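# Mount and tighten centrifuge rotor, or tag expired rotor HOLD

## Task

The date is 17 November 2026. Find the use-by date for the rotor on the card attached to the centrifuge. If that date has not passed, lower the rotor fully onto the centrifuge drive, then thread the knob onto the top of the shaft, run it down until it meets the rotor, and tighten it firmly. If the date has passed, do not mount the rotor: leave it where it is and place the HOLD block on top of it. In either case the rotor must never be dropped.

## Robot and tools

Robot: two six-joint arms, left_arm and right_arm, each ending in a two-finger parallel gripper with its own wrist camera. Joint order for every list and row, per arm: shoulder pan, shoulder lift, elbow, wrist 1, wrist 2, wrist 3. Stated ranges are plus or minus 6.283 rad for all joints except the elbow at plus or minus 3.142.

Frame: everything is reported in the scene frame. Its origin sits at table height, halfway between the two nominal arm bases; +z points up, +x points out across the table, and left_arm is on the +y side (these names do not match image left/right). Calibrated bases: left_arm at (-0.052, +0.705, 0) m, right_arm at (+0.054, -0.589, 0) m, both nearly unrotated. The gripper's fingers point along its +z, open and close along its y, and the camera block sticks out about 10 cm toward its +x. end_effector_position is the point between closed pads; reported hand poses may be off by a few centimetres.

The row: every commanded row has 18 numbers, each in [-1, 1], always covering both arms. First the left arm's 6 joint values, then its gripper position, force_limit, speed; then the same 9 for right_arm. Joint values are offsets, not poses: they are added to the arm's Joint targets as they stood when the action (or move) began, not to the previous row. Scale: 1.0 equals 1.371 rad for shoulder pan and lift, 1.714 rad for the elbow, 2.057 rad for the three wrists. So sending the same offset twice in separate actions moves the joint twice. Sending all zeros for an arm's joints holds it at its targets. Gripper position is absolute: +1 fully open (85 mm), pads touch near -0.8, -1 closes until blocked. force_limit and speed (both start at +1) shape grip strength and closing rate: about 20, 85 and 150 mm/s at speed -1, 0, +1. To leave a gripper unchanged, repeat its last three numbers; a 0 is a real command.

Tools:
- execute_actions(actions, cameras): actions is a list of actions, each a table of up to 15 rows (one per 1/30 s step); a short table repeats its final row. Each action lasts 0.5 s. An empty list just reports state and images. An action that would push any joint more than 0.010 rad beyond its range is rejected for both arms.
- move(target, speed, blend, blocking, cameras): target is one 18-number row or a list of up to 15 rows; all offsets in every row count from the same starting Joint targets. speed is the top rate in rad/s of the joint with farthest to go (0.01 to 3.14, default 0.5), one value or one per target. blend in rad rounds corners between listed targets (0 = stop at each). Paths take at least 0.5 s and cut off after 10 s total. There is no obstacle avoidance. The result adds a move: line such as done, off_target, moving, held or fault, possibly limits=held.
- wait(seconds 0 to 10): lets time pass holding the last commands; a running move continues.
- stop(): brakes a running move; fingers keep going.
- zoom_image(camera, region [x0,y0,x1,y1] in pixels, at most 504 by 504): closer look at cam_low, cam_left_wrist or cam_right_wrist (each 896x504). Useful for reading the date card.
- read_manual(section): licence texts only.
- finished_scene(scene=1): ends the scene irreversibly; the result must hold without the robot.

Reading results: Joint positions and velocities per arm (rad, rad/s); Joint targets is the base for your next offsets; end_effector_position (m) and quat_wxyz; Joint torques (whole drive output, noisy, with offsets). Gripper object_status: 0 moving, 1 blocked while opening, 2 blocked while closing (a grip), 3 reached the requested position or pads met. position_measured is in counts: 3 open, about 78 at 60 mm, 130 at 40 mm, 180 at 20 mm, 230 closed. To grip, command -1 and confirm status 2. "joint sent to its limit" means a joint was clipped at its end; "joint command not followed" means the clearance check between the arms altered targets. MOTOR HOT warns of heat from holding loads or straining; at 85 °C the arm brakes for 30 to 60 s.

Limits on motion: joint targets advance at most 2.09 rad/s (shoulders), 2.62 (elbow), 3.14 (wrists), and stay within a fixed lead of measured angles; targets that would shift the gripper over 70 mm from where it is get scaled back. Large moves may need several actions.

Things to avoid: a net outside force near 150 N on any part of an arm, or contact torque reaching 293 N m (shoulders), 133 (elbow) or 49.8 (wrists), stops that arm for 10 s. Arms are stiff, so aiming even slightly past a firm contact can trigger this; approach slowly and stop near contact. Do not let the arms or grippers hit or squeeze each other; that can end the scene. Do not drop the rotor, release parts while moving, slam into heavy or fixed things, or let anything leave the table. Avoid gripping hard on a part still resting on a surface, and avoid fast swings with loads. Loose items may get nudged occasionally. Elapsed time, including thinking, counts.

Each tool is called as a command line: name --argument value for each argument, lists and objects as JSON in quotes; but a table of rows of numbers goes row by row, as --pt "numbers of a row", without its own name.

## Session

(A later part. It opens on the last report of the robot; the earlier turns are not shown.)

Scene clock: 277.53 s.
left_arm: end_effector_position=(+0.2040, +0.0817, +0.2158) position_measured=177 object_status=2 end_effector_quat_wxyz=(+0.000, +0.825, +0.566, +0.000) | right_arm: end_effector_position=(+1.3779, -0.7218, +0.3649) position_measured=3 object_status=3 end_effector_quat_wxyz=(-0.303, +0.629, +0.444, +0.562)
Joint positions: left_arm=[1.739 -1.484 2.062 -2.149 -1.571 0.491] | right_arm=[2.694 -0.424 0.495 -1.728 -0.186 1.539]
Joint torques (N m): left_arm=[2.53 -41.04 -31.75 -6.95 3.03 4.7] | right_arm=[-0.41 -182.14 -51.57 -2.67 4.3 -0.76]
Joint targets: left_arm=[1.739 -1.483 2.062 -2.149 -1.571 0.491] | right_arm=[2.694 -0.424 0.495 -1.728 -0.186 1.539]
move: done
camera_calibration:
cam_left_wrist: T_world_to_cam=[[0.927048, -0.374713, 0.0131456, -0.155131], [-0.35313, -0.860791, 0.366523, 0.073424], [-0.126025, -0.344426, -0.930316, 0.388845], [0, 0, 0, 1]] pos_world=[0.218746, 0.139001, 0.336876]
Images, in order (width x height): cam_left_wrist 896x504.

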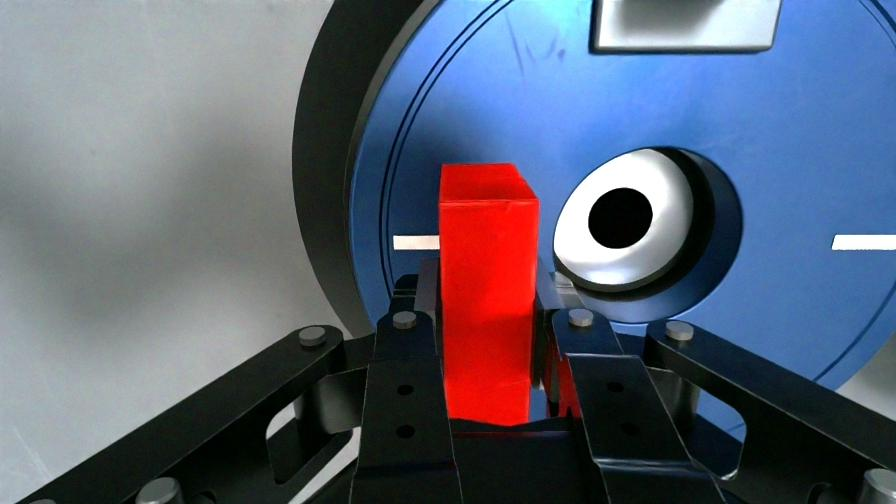

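move --target '[0,0.00103,0.00089,-0.00143,0,0,-1,-0.5,-0.8,0,0,0,0,0,0,1,1,1]' --speed 0.03 --cameras '["cam_left_wrist"]'

zoom_image --camera "cam_left_wrist" --region '[390, 140, 590, 280]'

move --target '[0,0.00103,0.00089,-0.00143,0,0,-1,-0.5,-0.8,0,0,0,0,0,0,1,1,1]' --speed 0.03 --cameras '["cam_left_wrist"]'

zoom_image --camera "cam_left_wrist" --region '[390, 140, 590, 280]'

Scene clock: 282.80 s.
left_arm: end_effector_position=(+0.2040, +0.0817, +0.2144) position_measured=177 object_status=2 end_effector_quat_wxyz=(+0.000, +0.825, +0.566, +0.000) | right_arm: end_effector_position=(+1.3779, -0.7218, +0.3649) position_measured=3 object_status=3 end_effector_quat_wxyz=(-0.303, +0.629, +0.444, +0.562)
Joint positions: left_arm=[1.739 -1.482 2.063 -2.152 -1.571 0.491] | right_arm=[2.694 -0.424 0.495 -1.728 -0.186 1.539]
Joint torques (N m): left_arm=[-0.52 -39.36 -31.5 -7.05 2.62 4.35] | right_arm=[-2.02 -182.67 -51.73 -2.91 4.18 -0.59]
Joint targets: left_arm=[1.739 -1.482 2.063 -2.152 -1.571 0.491] | right_arm=[2.694 -0.424 0.495 -1.728 -0.186 1.539]
move: done
camera_calibration:
cam_left_wrist: T_world_to_cam=[[0.927048, -0.374713, 0.0131456, -0.155111], [-0.35313, -0.860791, 0.366523, 0.0739738], [-0.126025, -0.344426, -0.930316, 0.387449], [0, 0, 0, 1]] pos_world=[0.218746, 0.139001, 0.335376]
Images, in order (width x height): cam_left_wrist 896x504.

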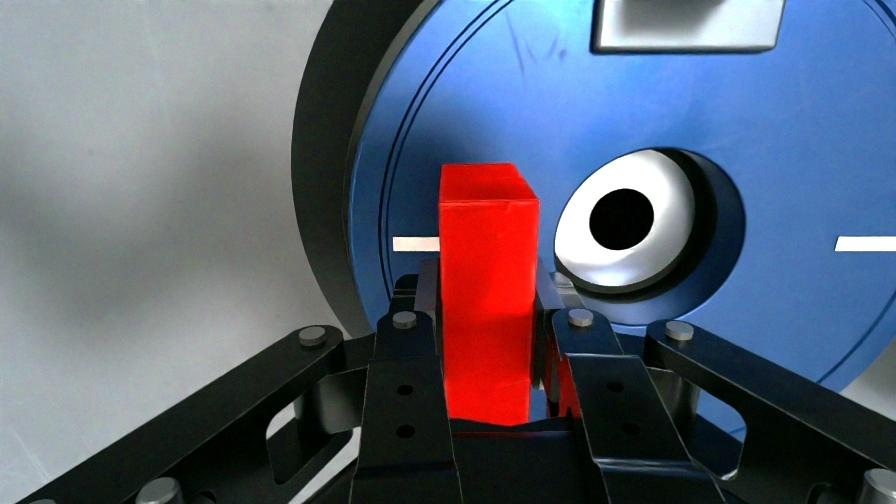

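Scaled by 2.520 from the camera's 896x504 image, which has a finer 1280x720 frame.

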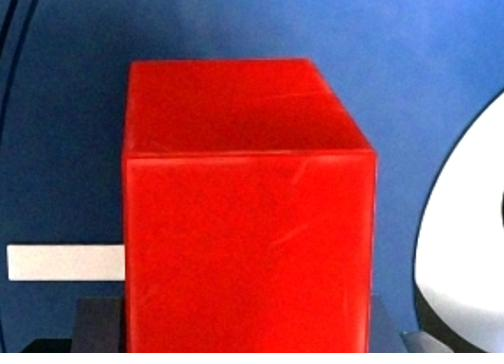

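Scene clock: 283.50 s.
left_arm: end_effector_position=(+0.2040, +0.0818, +0.2129) position_measured=177 object_status=2 end_effector_quat_wxyz=(+0.000, +0.825, +0.566, +0.000) | right_arm: end_effector_position=(+1.3779, -0.7218, +0.3649) position_measured=3 object_status=3 end_effector_quat_wxyz=(-0.303, +0.629, +0.444, +0.562)
Joint positions: left_arm=[1.739 -1.481 2.065 -2.155 -1.571 0.491] | right_arm=[2.694 -0.424 0.495 -1.728 -0.186 1.539]
Joint torques (N m): left_arm=[0.79 -40.71 -31.7 -6.64 2.83 4.56] | right_arm=[-3.43 -180.49 -51.89 -2.56 4.58 -0.62]
Joint targets: left_arm=[1.739 -1.481 2.065 -2.155 -1.571 0.491] | right_arm=[2.694 -0.424 0.495 -1.728 -0.186 1.539]
move: done
camera_calibration:
cam_left_wrist: T_world_to_cam=[[0.927048, -0.374713, 0.0131456, -0.155054], [-0.35313, -0.860791, 0.366523, 0.0746096], [-0.126025, -0.344426, -0.930316, 0.386088], [0, 0, 0, 1]] pos_world=[0.218746, 0.139101, 0.333876]
Images, in order (width x height): cam_left_wrist 896x504.

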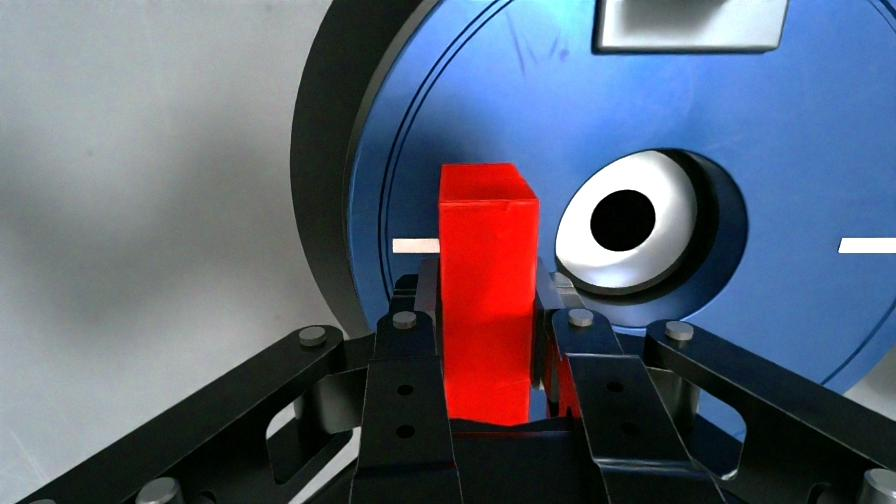

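Scaled by 2.520 from the camera's 896x504 image, which has a finer 1280x720 frame.

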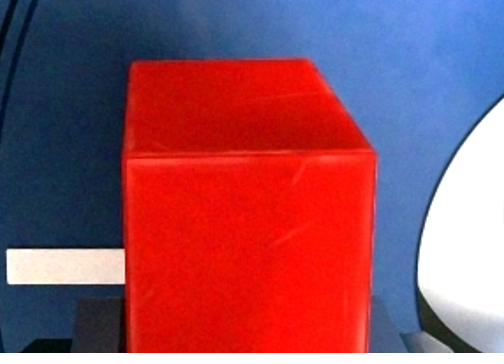

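move --target '[0,0.00103,0.00089,-0.00143,0,0,-1,-0.5,-0.8,0,0,0,0,0,0,1,1,1]' --speed 0.03 --cameras '["cam_left_wrist"]'

zoom_image --camera "cam_left_wrist" --region '[390, 140, 590, 280]'

move --target '[0,0.00103,0.00089,-0.00143,0,0,-1,-0.5,-0.8,0,0,0,0,0,0,1,1,1]' --speed 0.03 --cameras '["cam_low","cam_left_wrist"]'

zoom_image --camera "cam_left_wrist" --region '[390, 140, 590, 280]'

zoom_image --camera "cam_low" --region '[570, 290, 630, 350]'

Scene clock: 298.83 s.
left_arm: end_effector_position=(+0.2039, +0.0819, +0.2114) position_measured=177 object_status=2 end_effector_quat_wxyz=(+0.000, +0.825, +0.566, +0.000) | right_arm: end_effector_position=(+1.3779, -0.7218, +0.3649) position_measured=3 object_status=3 end_effector_quat_wxyz=(-0.303, +0.629, +0.444, +0.562)
Joint positions: left_arm=[1.739 -1.479 2.066 -2.158 -1.571 0.491] | right_arm=[2.694 -0.424 0.495 -1.728 -0.186 1.539]
Joint torques (N m): left_arm=[-0.82 -40.97 -31.85 -6.65 2.21 4.3] | right_arm=[-3.06 -180.2 -52.07 -3 4.49 -0.8]
Joint targets: left_arm=[1.739 -1.479 2.066 -2.158 -1.571 0.491] | right_arm=[2.694 -0.424 0.495 -1.728 -0.186 1.539]
move: done
camera_calibration:
cam_left_wrist: T_world_to_cam=[[0.927048, -0.374713, 0.0131456, -0.155034], [-0.35313, -0.860791, 0.366523, 0.0751594], [-0.126025, -0.344426, -0.930316, 0.384693], [0, 0, 0, 1]] pos_world=[0.218746, 0.139101, 0.332376]
Images, in order (width x height): cam_left_wrist 896x504.

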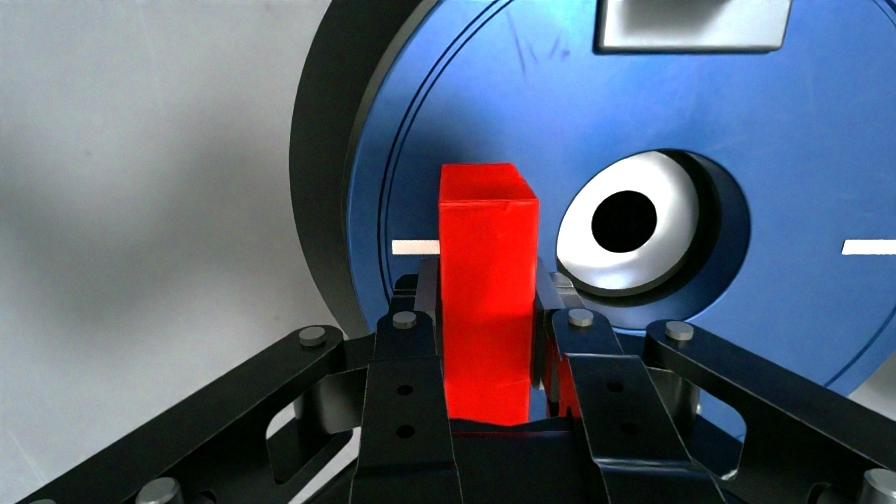

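Scaled by 2.520 from the camera's 896x504 image, which has a finer 1280x720 frame.

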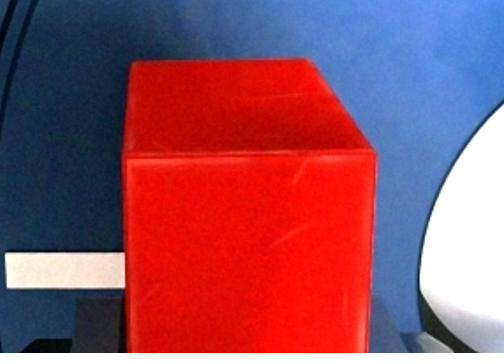

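Scene clock: 299.53 s.
left_arm: end_effector_position=(+0.2039, +0.0819, +0.2100) position_measured=177 object_status=2 end_effector_quat_wxyz=(+0.000, +0.825, +0.566, +0.000) | right_arm: end_effector_position=(+1.3779, -0.7218, +0.3649) position_measured=3 object_status=3 end_effector_quat_wxyz=(-0.303, +0.629, +0.444, +0.562)
Joint positions: left_arm=[1.739 -1.478 2.068 -2.161 -1.571 0.491] | right_arm=[2.694 -0.424 0.495 -1.728 -0.186 1.539]
Joint torques (N m): left_arm=[2.49 -36.71 -29.26 -6.43 2.93 4.15] | right_arm=[-0.64 -181.13 -51.48 -2.68 4.31 -0.9]
Joint targets: left_arm=[1.739 -1.478 2.068 -2.161 -1.571 0.491] | right_arm=[2.694 -0.424 0.495 -1.728 -0.186 1.539]
move: done
camera_calibration:
cam_left_wrist: T_world_to_cam=[[0.92705, -0.374702, 0.0132805, -0.155024], [-0.353155, -0.860746, 0.366603, 0.0757317], [-0.125936, -0.34455, -0.930283, 0.383412], [0, 0, 0, 1]] pos_world=[0.218746, 0.139202, 0.330977]
Images, in order (width x height): cam_low 896x504, cam_left_wrist 896x504.

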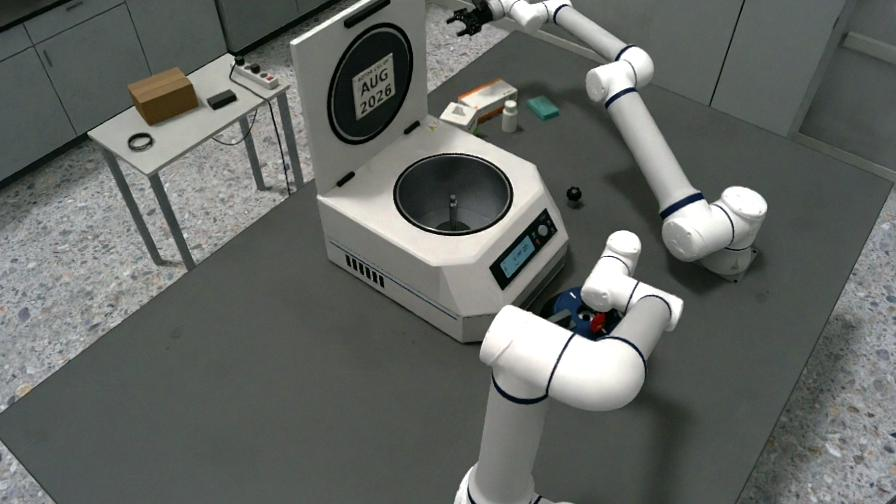

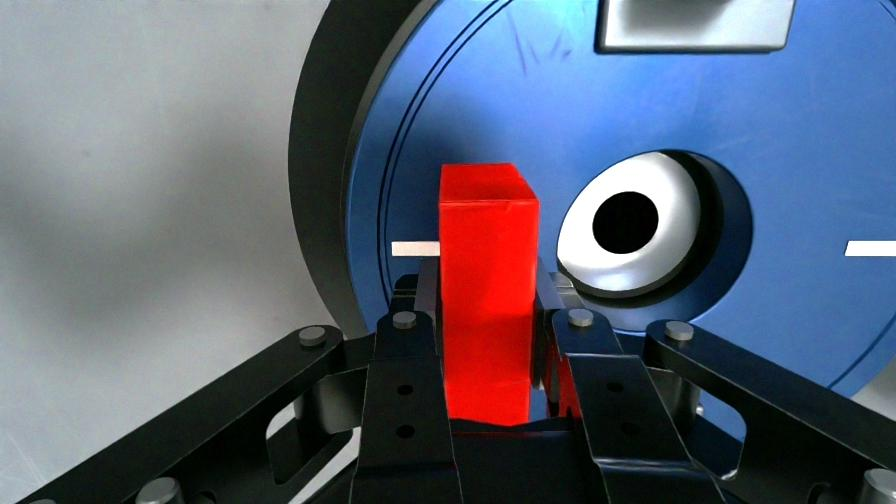

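Scaled by 2.520 from the camera's 896x504 image, which has a finer 1280x720 frame.

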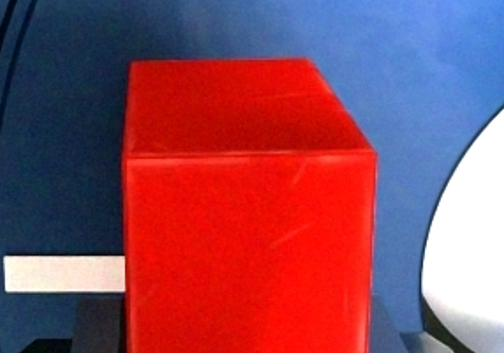

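Scaled by 8.400 from the camera's 896x504 image, which has a finer 1280x720 frame.

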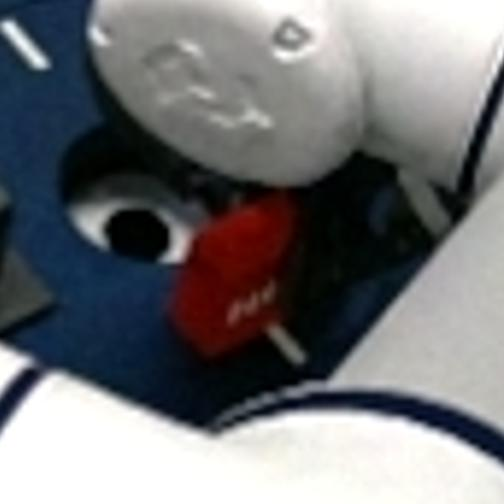

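move --target '[0,0.00069,0.0006,-0.00095,0,0,-1,-0.5,-0.8,0,0,0,0,0,0,1,1,1]' --speed 0.03 --cameras '["cam_left_wrist"]'

zoom_image --camera "cam_left_wrist" --region '[390, 140, 590, 280]'

Scene clock: 311.07 s.
left_arm: end_effector_position=(+0.2039, +0.0819, +0.2090) position_measured=177 object_status=2 end_effector_quat_wxyz=(+0.000, +0.825, +0.566, +0.000) | right_arm: end_effector_position=(+1.3779, -0.7218, +0.3649) position_measured=3 object_status=3 end_effector_quat_wxyz=(-0.303, +0.629, +0.444, +0.562)
Joint positions: left_arm=[1.739 -1.477 2.069 -2.163 -1.571 0.491] | right_arm=[2.694 -0.424 0.495 -1.728 -0.186 1.539]
Joint torques (N m): left_arm=[-2.63 -10.35 -16.25 -6.86 2.44 4.48] | right_arm=[-2.65 -179.99 -51.89 -3.09 4.32 -0.99]
Joint targets: left_arm=[1.739 -1.477 2.069 -2.163 -1.571 0.491] | right_arm=[2.694 -0.424 0.495 -1.728 -0.186 1.539]
move: done
camera_calibration:
cam_left_wrist: T_world_to_cam=[[0.927055, -0.374689, 0.0133157, -0.155026], [-0.353144, -0.860716, 0.366684, 0.0760653], [-0.125931, -0.344638, -0.93025, 0.382483], [0, 0, 0, 1]] pos_world=[0.218746, 0.139203, 0.329977]
Images, in order (width x height): cam_left_wrist 896x504.

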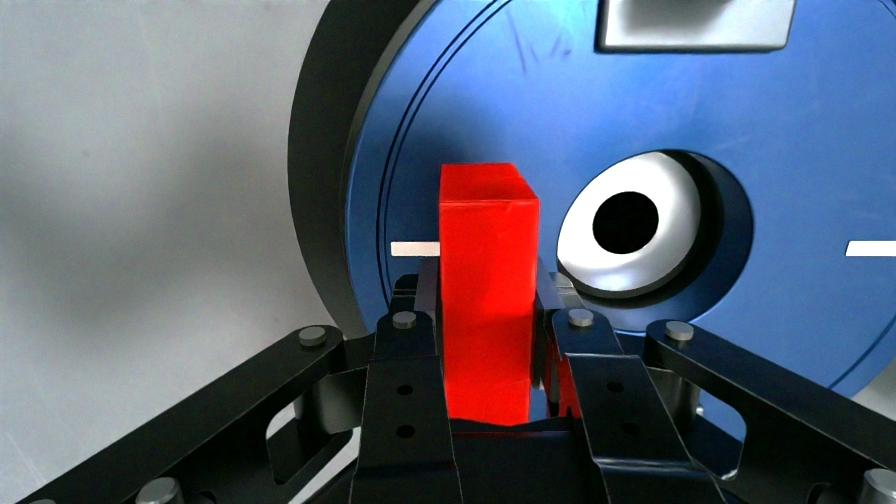

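Scaled by 2.520 from the camera's 896x504 image, which has a finer 1280x720 frame.

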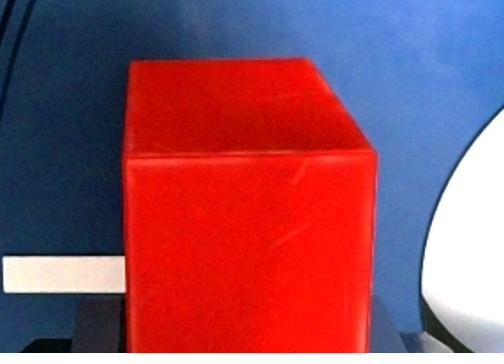

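move --target '[0,-0.00055,-0.00048,0.00076,0,0,-1,-0.5,-0.8,0,0,0,0,0,0,1,1,1]' --speed 0.03 --cameras '["cam_low"]'

zoom_image --camera "cam_low" --region '[530, 260, 650, 380]'

Scene clock: 317.87 s.
left_arm: end_effector_position=(+0.2039, +0.0820, +0.2095) position_measured=177 object_status=2 end_effector_quat_wxyz=(+0.000, +0.825, +0.566, +0.000) | right_arm: end_effector_position=(+1.3779, -0.7218, +0.3649) position_measured=3 object_status=3 end_effector_quat_wxyz=(-0.303, +0.629, +0.444, +0.562)
Joint positions: left_arm=[1.739 -1.478 2.068 -2.161 -1.571 0.491] | right_arm=[2.694 -0.424 0.495 -1.728 -0.186 1.539]
Joint torques (N m): left_arm=[-3.72 -51.03 -36.52 -1.53 2.63 4.14] | right_arm=[-2.78 -178.94 -51.4 -2.61 4.48 -0.78]
Joint targets: left_arm=[1.739 -1.478 2.068 -2.161 -1.571 0.491] | right_arm=[2.694 -0.424 0.495 -1.728 -0.186 1.539]
move: done
Images, in order (width x height): cam_low 896x504.

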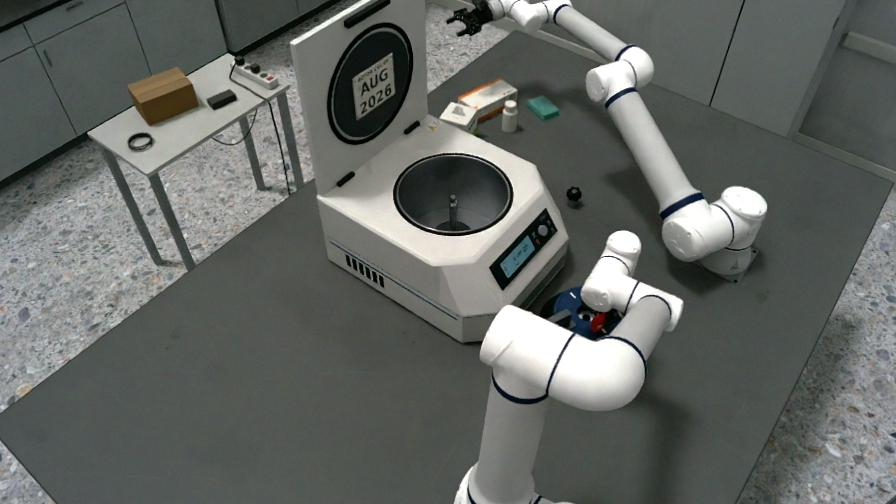

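Scaled by 4.200 from the camera's 896x504 image, which has a finer 1280x720 frame.

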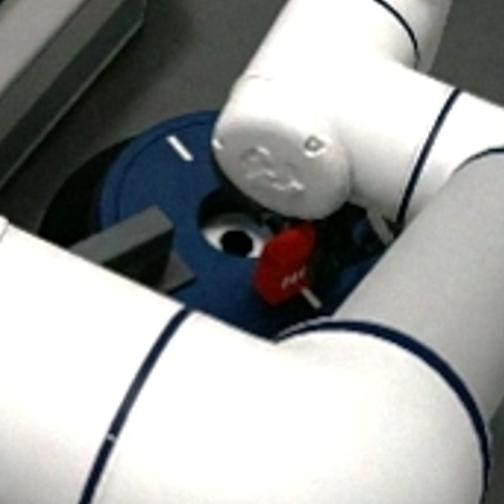

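move --target '[0,0,0,0,0,0,0.1,-0.5,-1,0,0,0,0,0,0,1,1,1]' --cameras '["cam_left_wrist"]'

Scene clock: 323.43 s.
left_arm: end_effector_position=(+0.2039, +0.0819, +0.2097) position_measured=117 object_status=0 end_effector_quat_wxyz=(+0.000, +0.825, +0.566, +0.000) | right_arm: end_effector_position=(+1.3779, -0.7218, +0.3649) position_measured=3 object_status=3 end_effector_quat_wxyz=(-0.303, +0.629, +0.444, +0.562)
Joint positions: left_arm=[1.739 -1.478 2.068 -2.161 -1.571 0.491] | right_arm=[2.694 -0.424 0.495 -1.728 -0.186 1.539]
Joint torques (N m): left_arm=[-5.46 -56.71 -38.34 -5.26 2.63 3.99] | right_arm=[-0.78 -180.79 -51.57 -2.93 4.69 -1.12]
Joint targets: left_arm=[1.739 -1.478 2.068 -2.161 -1.571 0.491] | right_arm=[2.694 -0.424 0.495 -1.728 -0.186 1.539]
move: done
camera_calibration:
cam_left_wrist: T_world_to_cam=[[0.927048, -0.374713, 0.0131456, -0.154974], [-0.35313, -0.860791, 0.366523, 0.0758686], [-0.126025, -0.344426, -0.930316, 0.383146], [0, 0, 0, 1]] pos_world=[0.218746, 0.139201, 0.330676]
Images, in order (width x height): cam_left_wrist 896x504.

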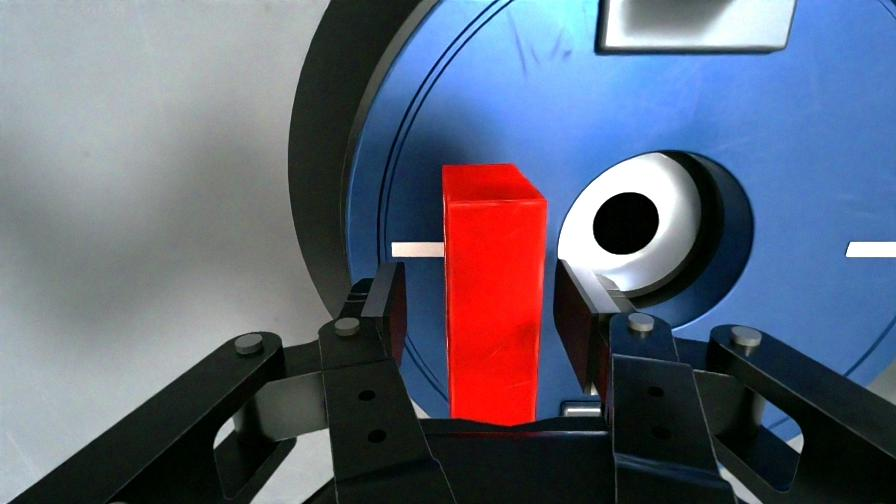

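move --pt "0 -0.0241 -0.0210 0.0335 0 0 0.1 -0.5 -1 0 0 0 0 0 0 1 1 1" --pt "0 -0.0793 -0.0935 0.1308 0 0 0.1 -0.5 -1 0 0 0 0 0 0 1 1 1" --pt "0.51 -0.15 -0.0935 0.1308 0 0 0.1 -0.5 -1 0 0 0 0 0 0 1 1 1" --speed '[0.08,0.3,0.6]' --blend '[0.01,0.05,0]'

zoom_image --camera "cam_low" --region '[520, 250, 660, 390]'

Scene clock: 339.43 s.
left_arm: end_effector_position=(+0.5318, +0.4048, +0.4120) position_measured=117 object_status=3 end_effector_quat_wxyz=(+0.048, +0.580, +0.813, -0.006) | right_arm: end_effector_position=(+1.3779, -0.7218, +0.3649) position_measured=3 object_status=3 end_effector_quat_wxyz=(-0.303, +0.629, +0.444, +0.562)
Joint positions: left_arm=[2.438 -1.683 1.908 -1.892 -1.571 0.491] | right_arm=[2.694 -0.424 0.495 -1.728 -0.186 1.539]
Joint torques (N m): left_arm=[4.96 -53.46 -49.88 -3.83 0.79 3.55] | right_arm=[-1.14 -180.52 -51.82 -2.9 4.78 -1.01]
Joint targets: left_arm=[2.438 -1.683 1.908 -1.892 -1.571 0.491] | right_arm=[2.694 -0.424 0.495 -1.728 -0.186 1.539]
move: done
camera_calibration:
cam_left_wrist: T_world_to_cam=[[0.948064, 0.312336, 0.0601696, -0.649157], [0.254986, -0.859372, 0.44324, 0.0398317], [0.190148, -0.404877, -0.894381, 0.565375], [0, 0, 0, 1]] pos_world=[0.497781, 0.465893, 0.527066]

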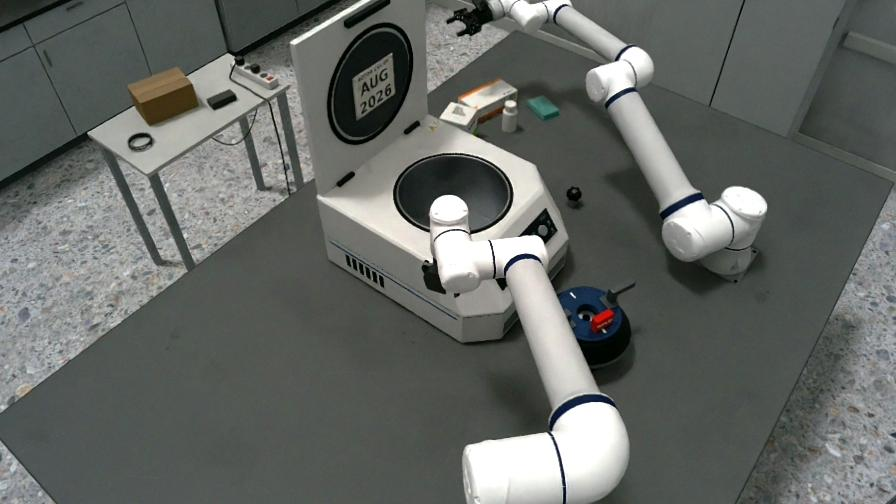

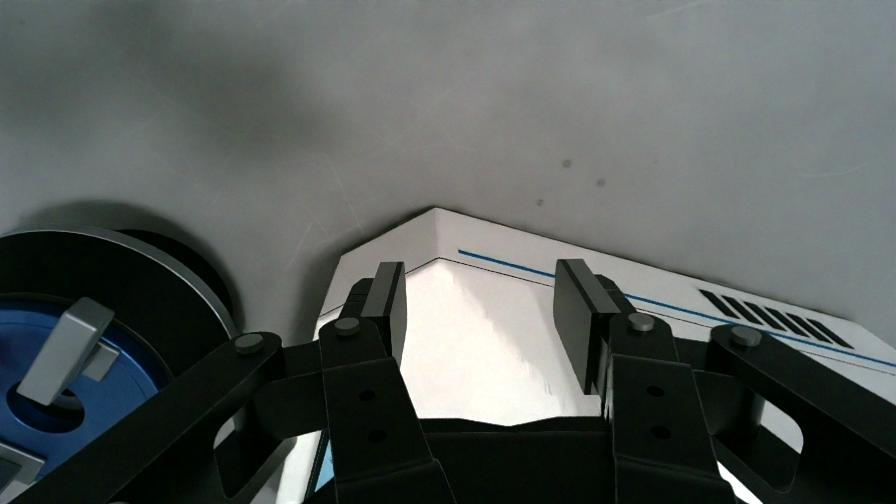

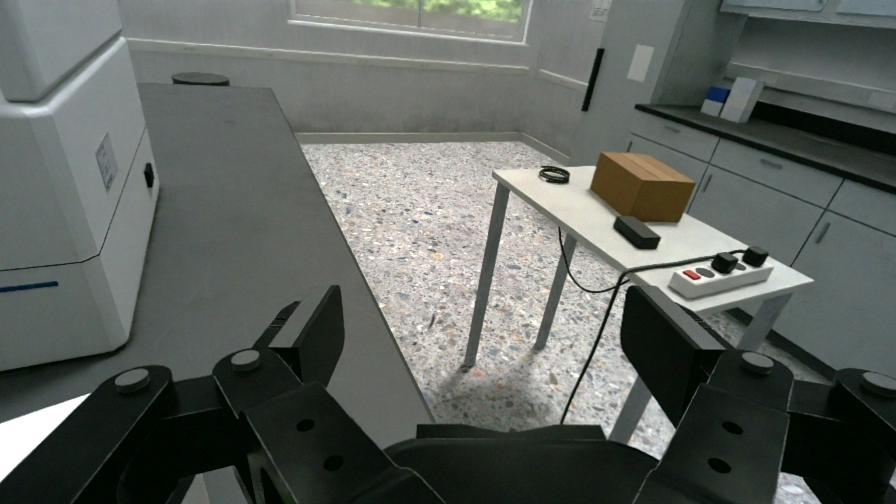

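Scaled by 3.600 from the camera's 896x504 image, which has a finer 1280x720 frame.

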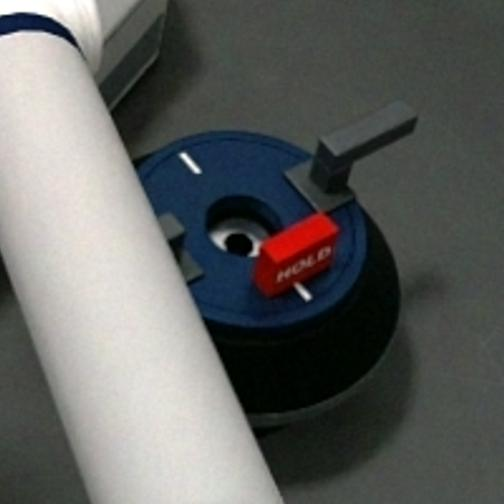

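The HOLD block is standing flat on the rotor, and the arm is clear of both.

finished_scene

The scene is finished: the task was done.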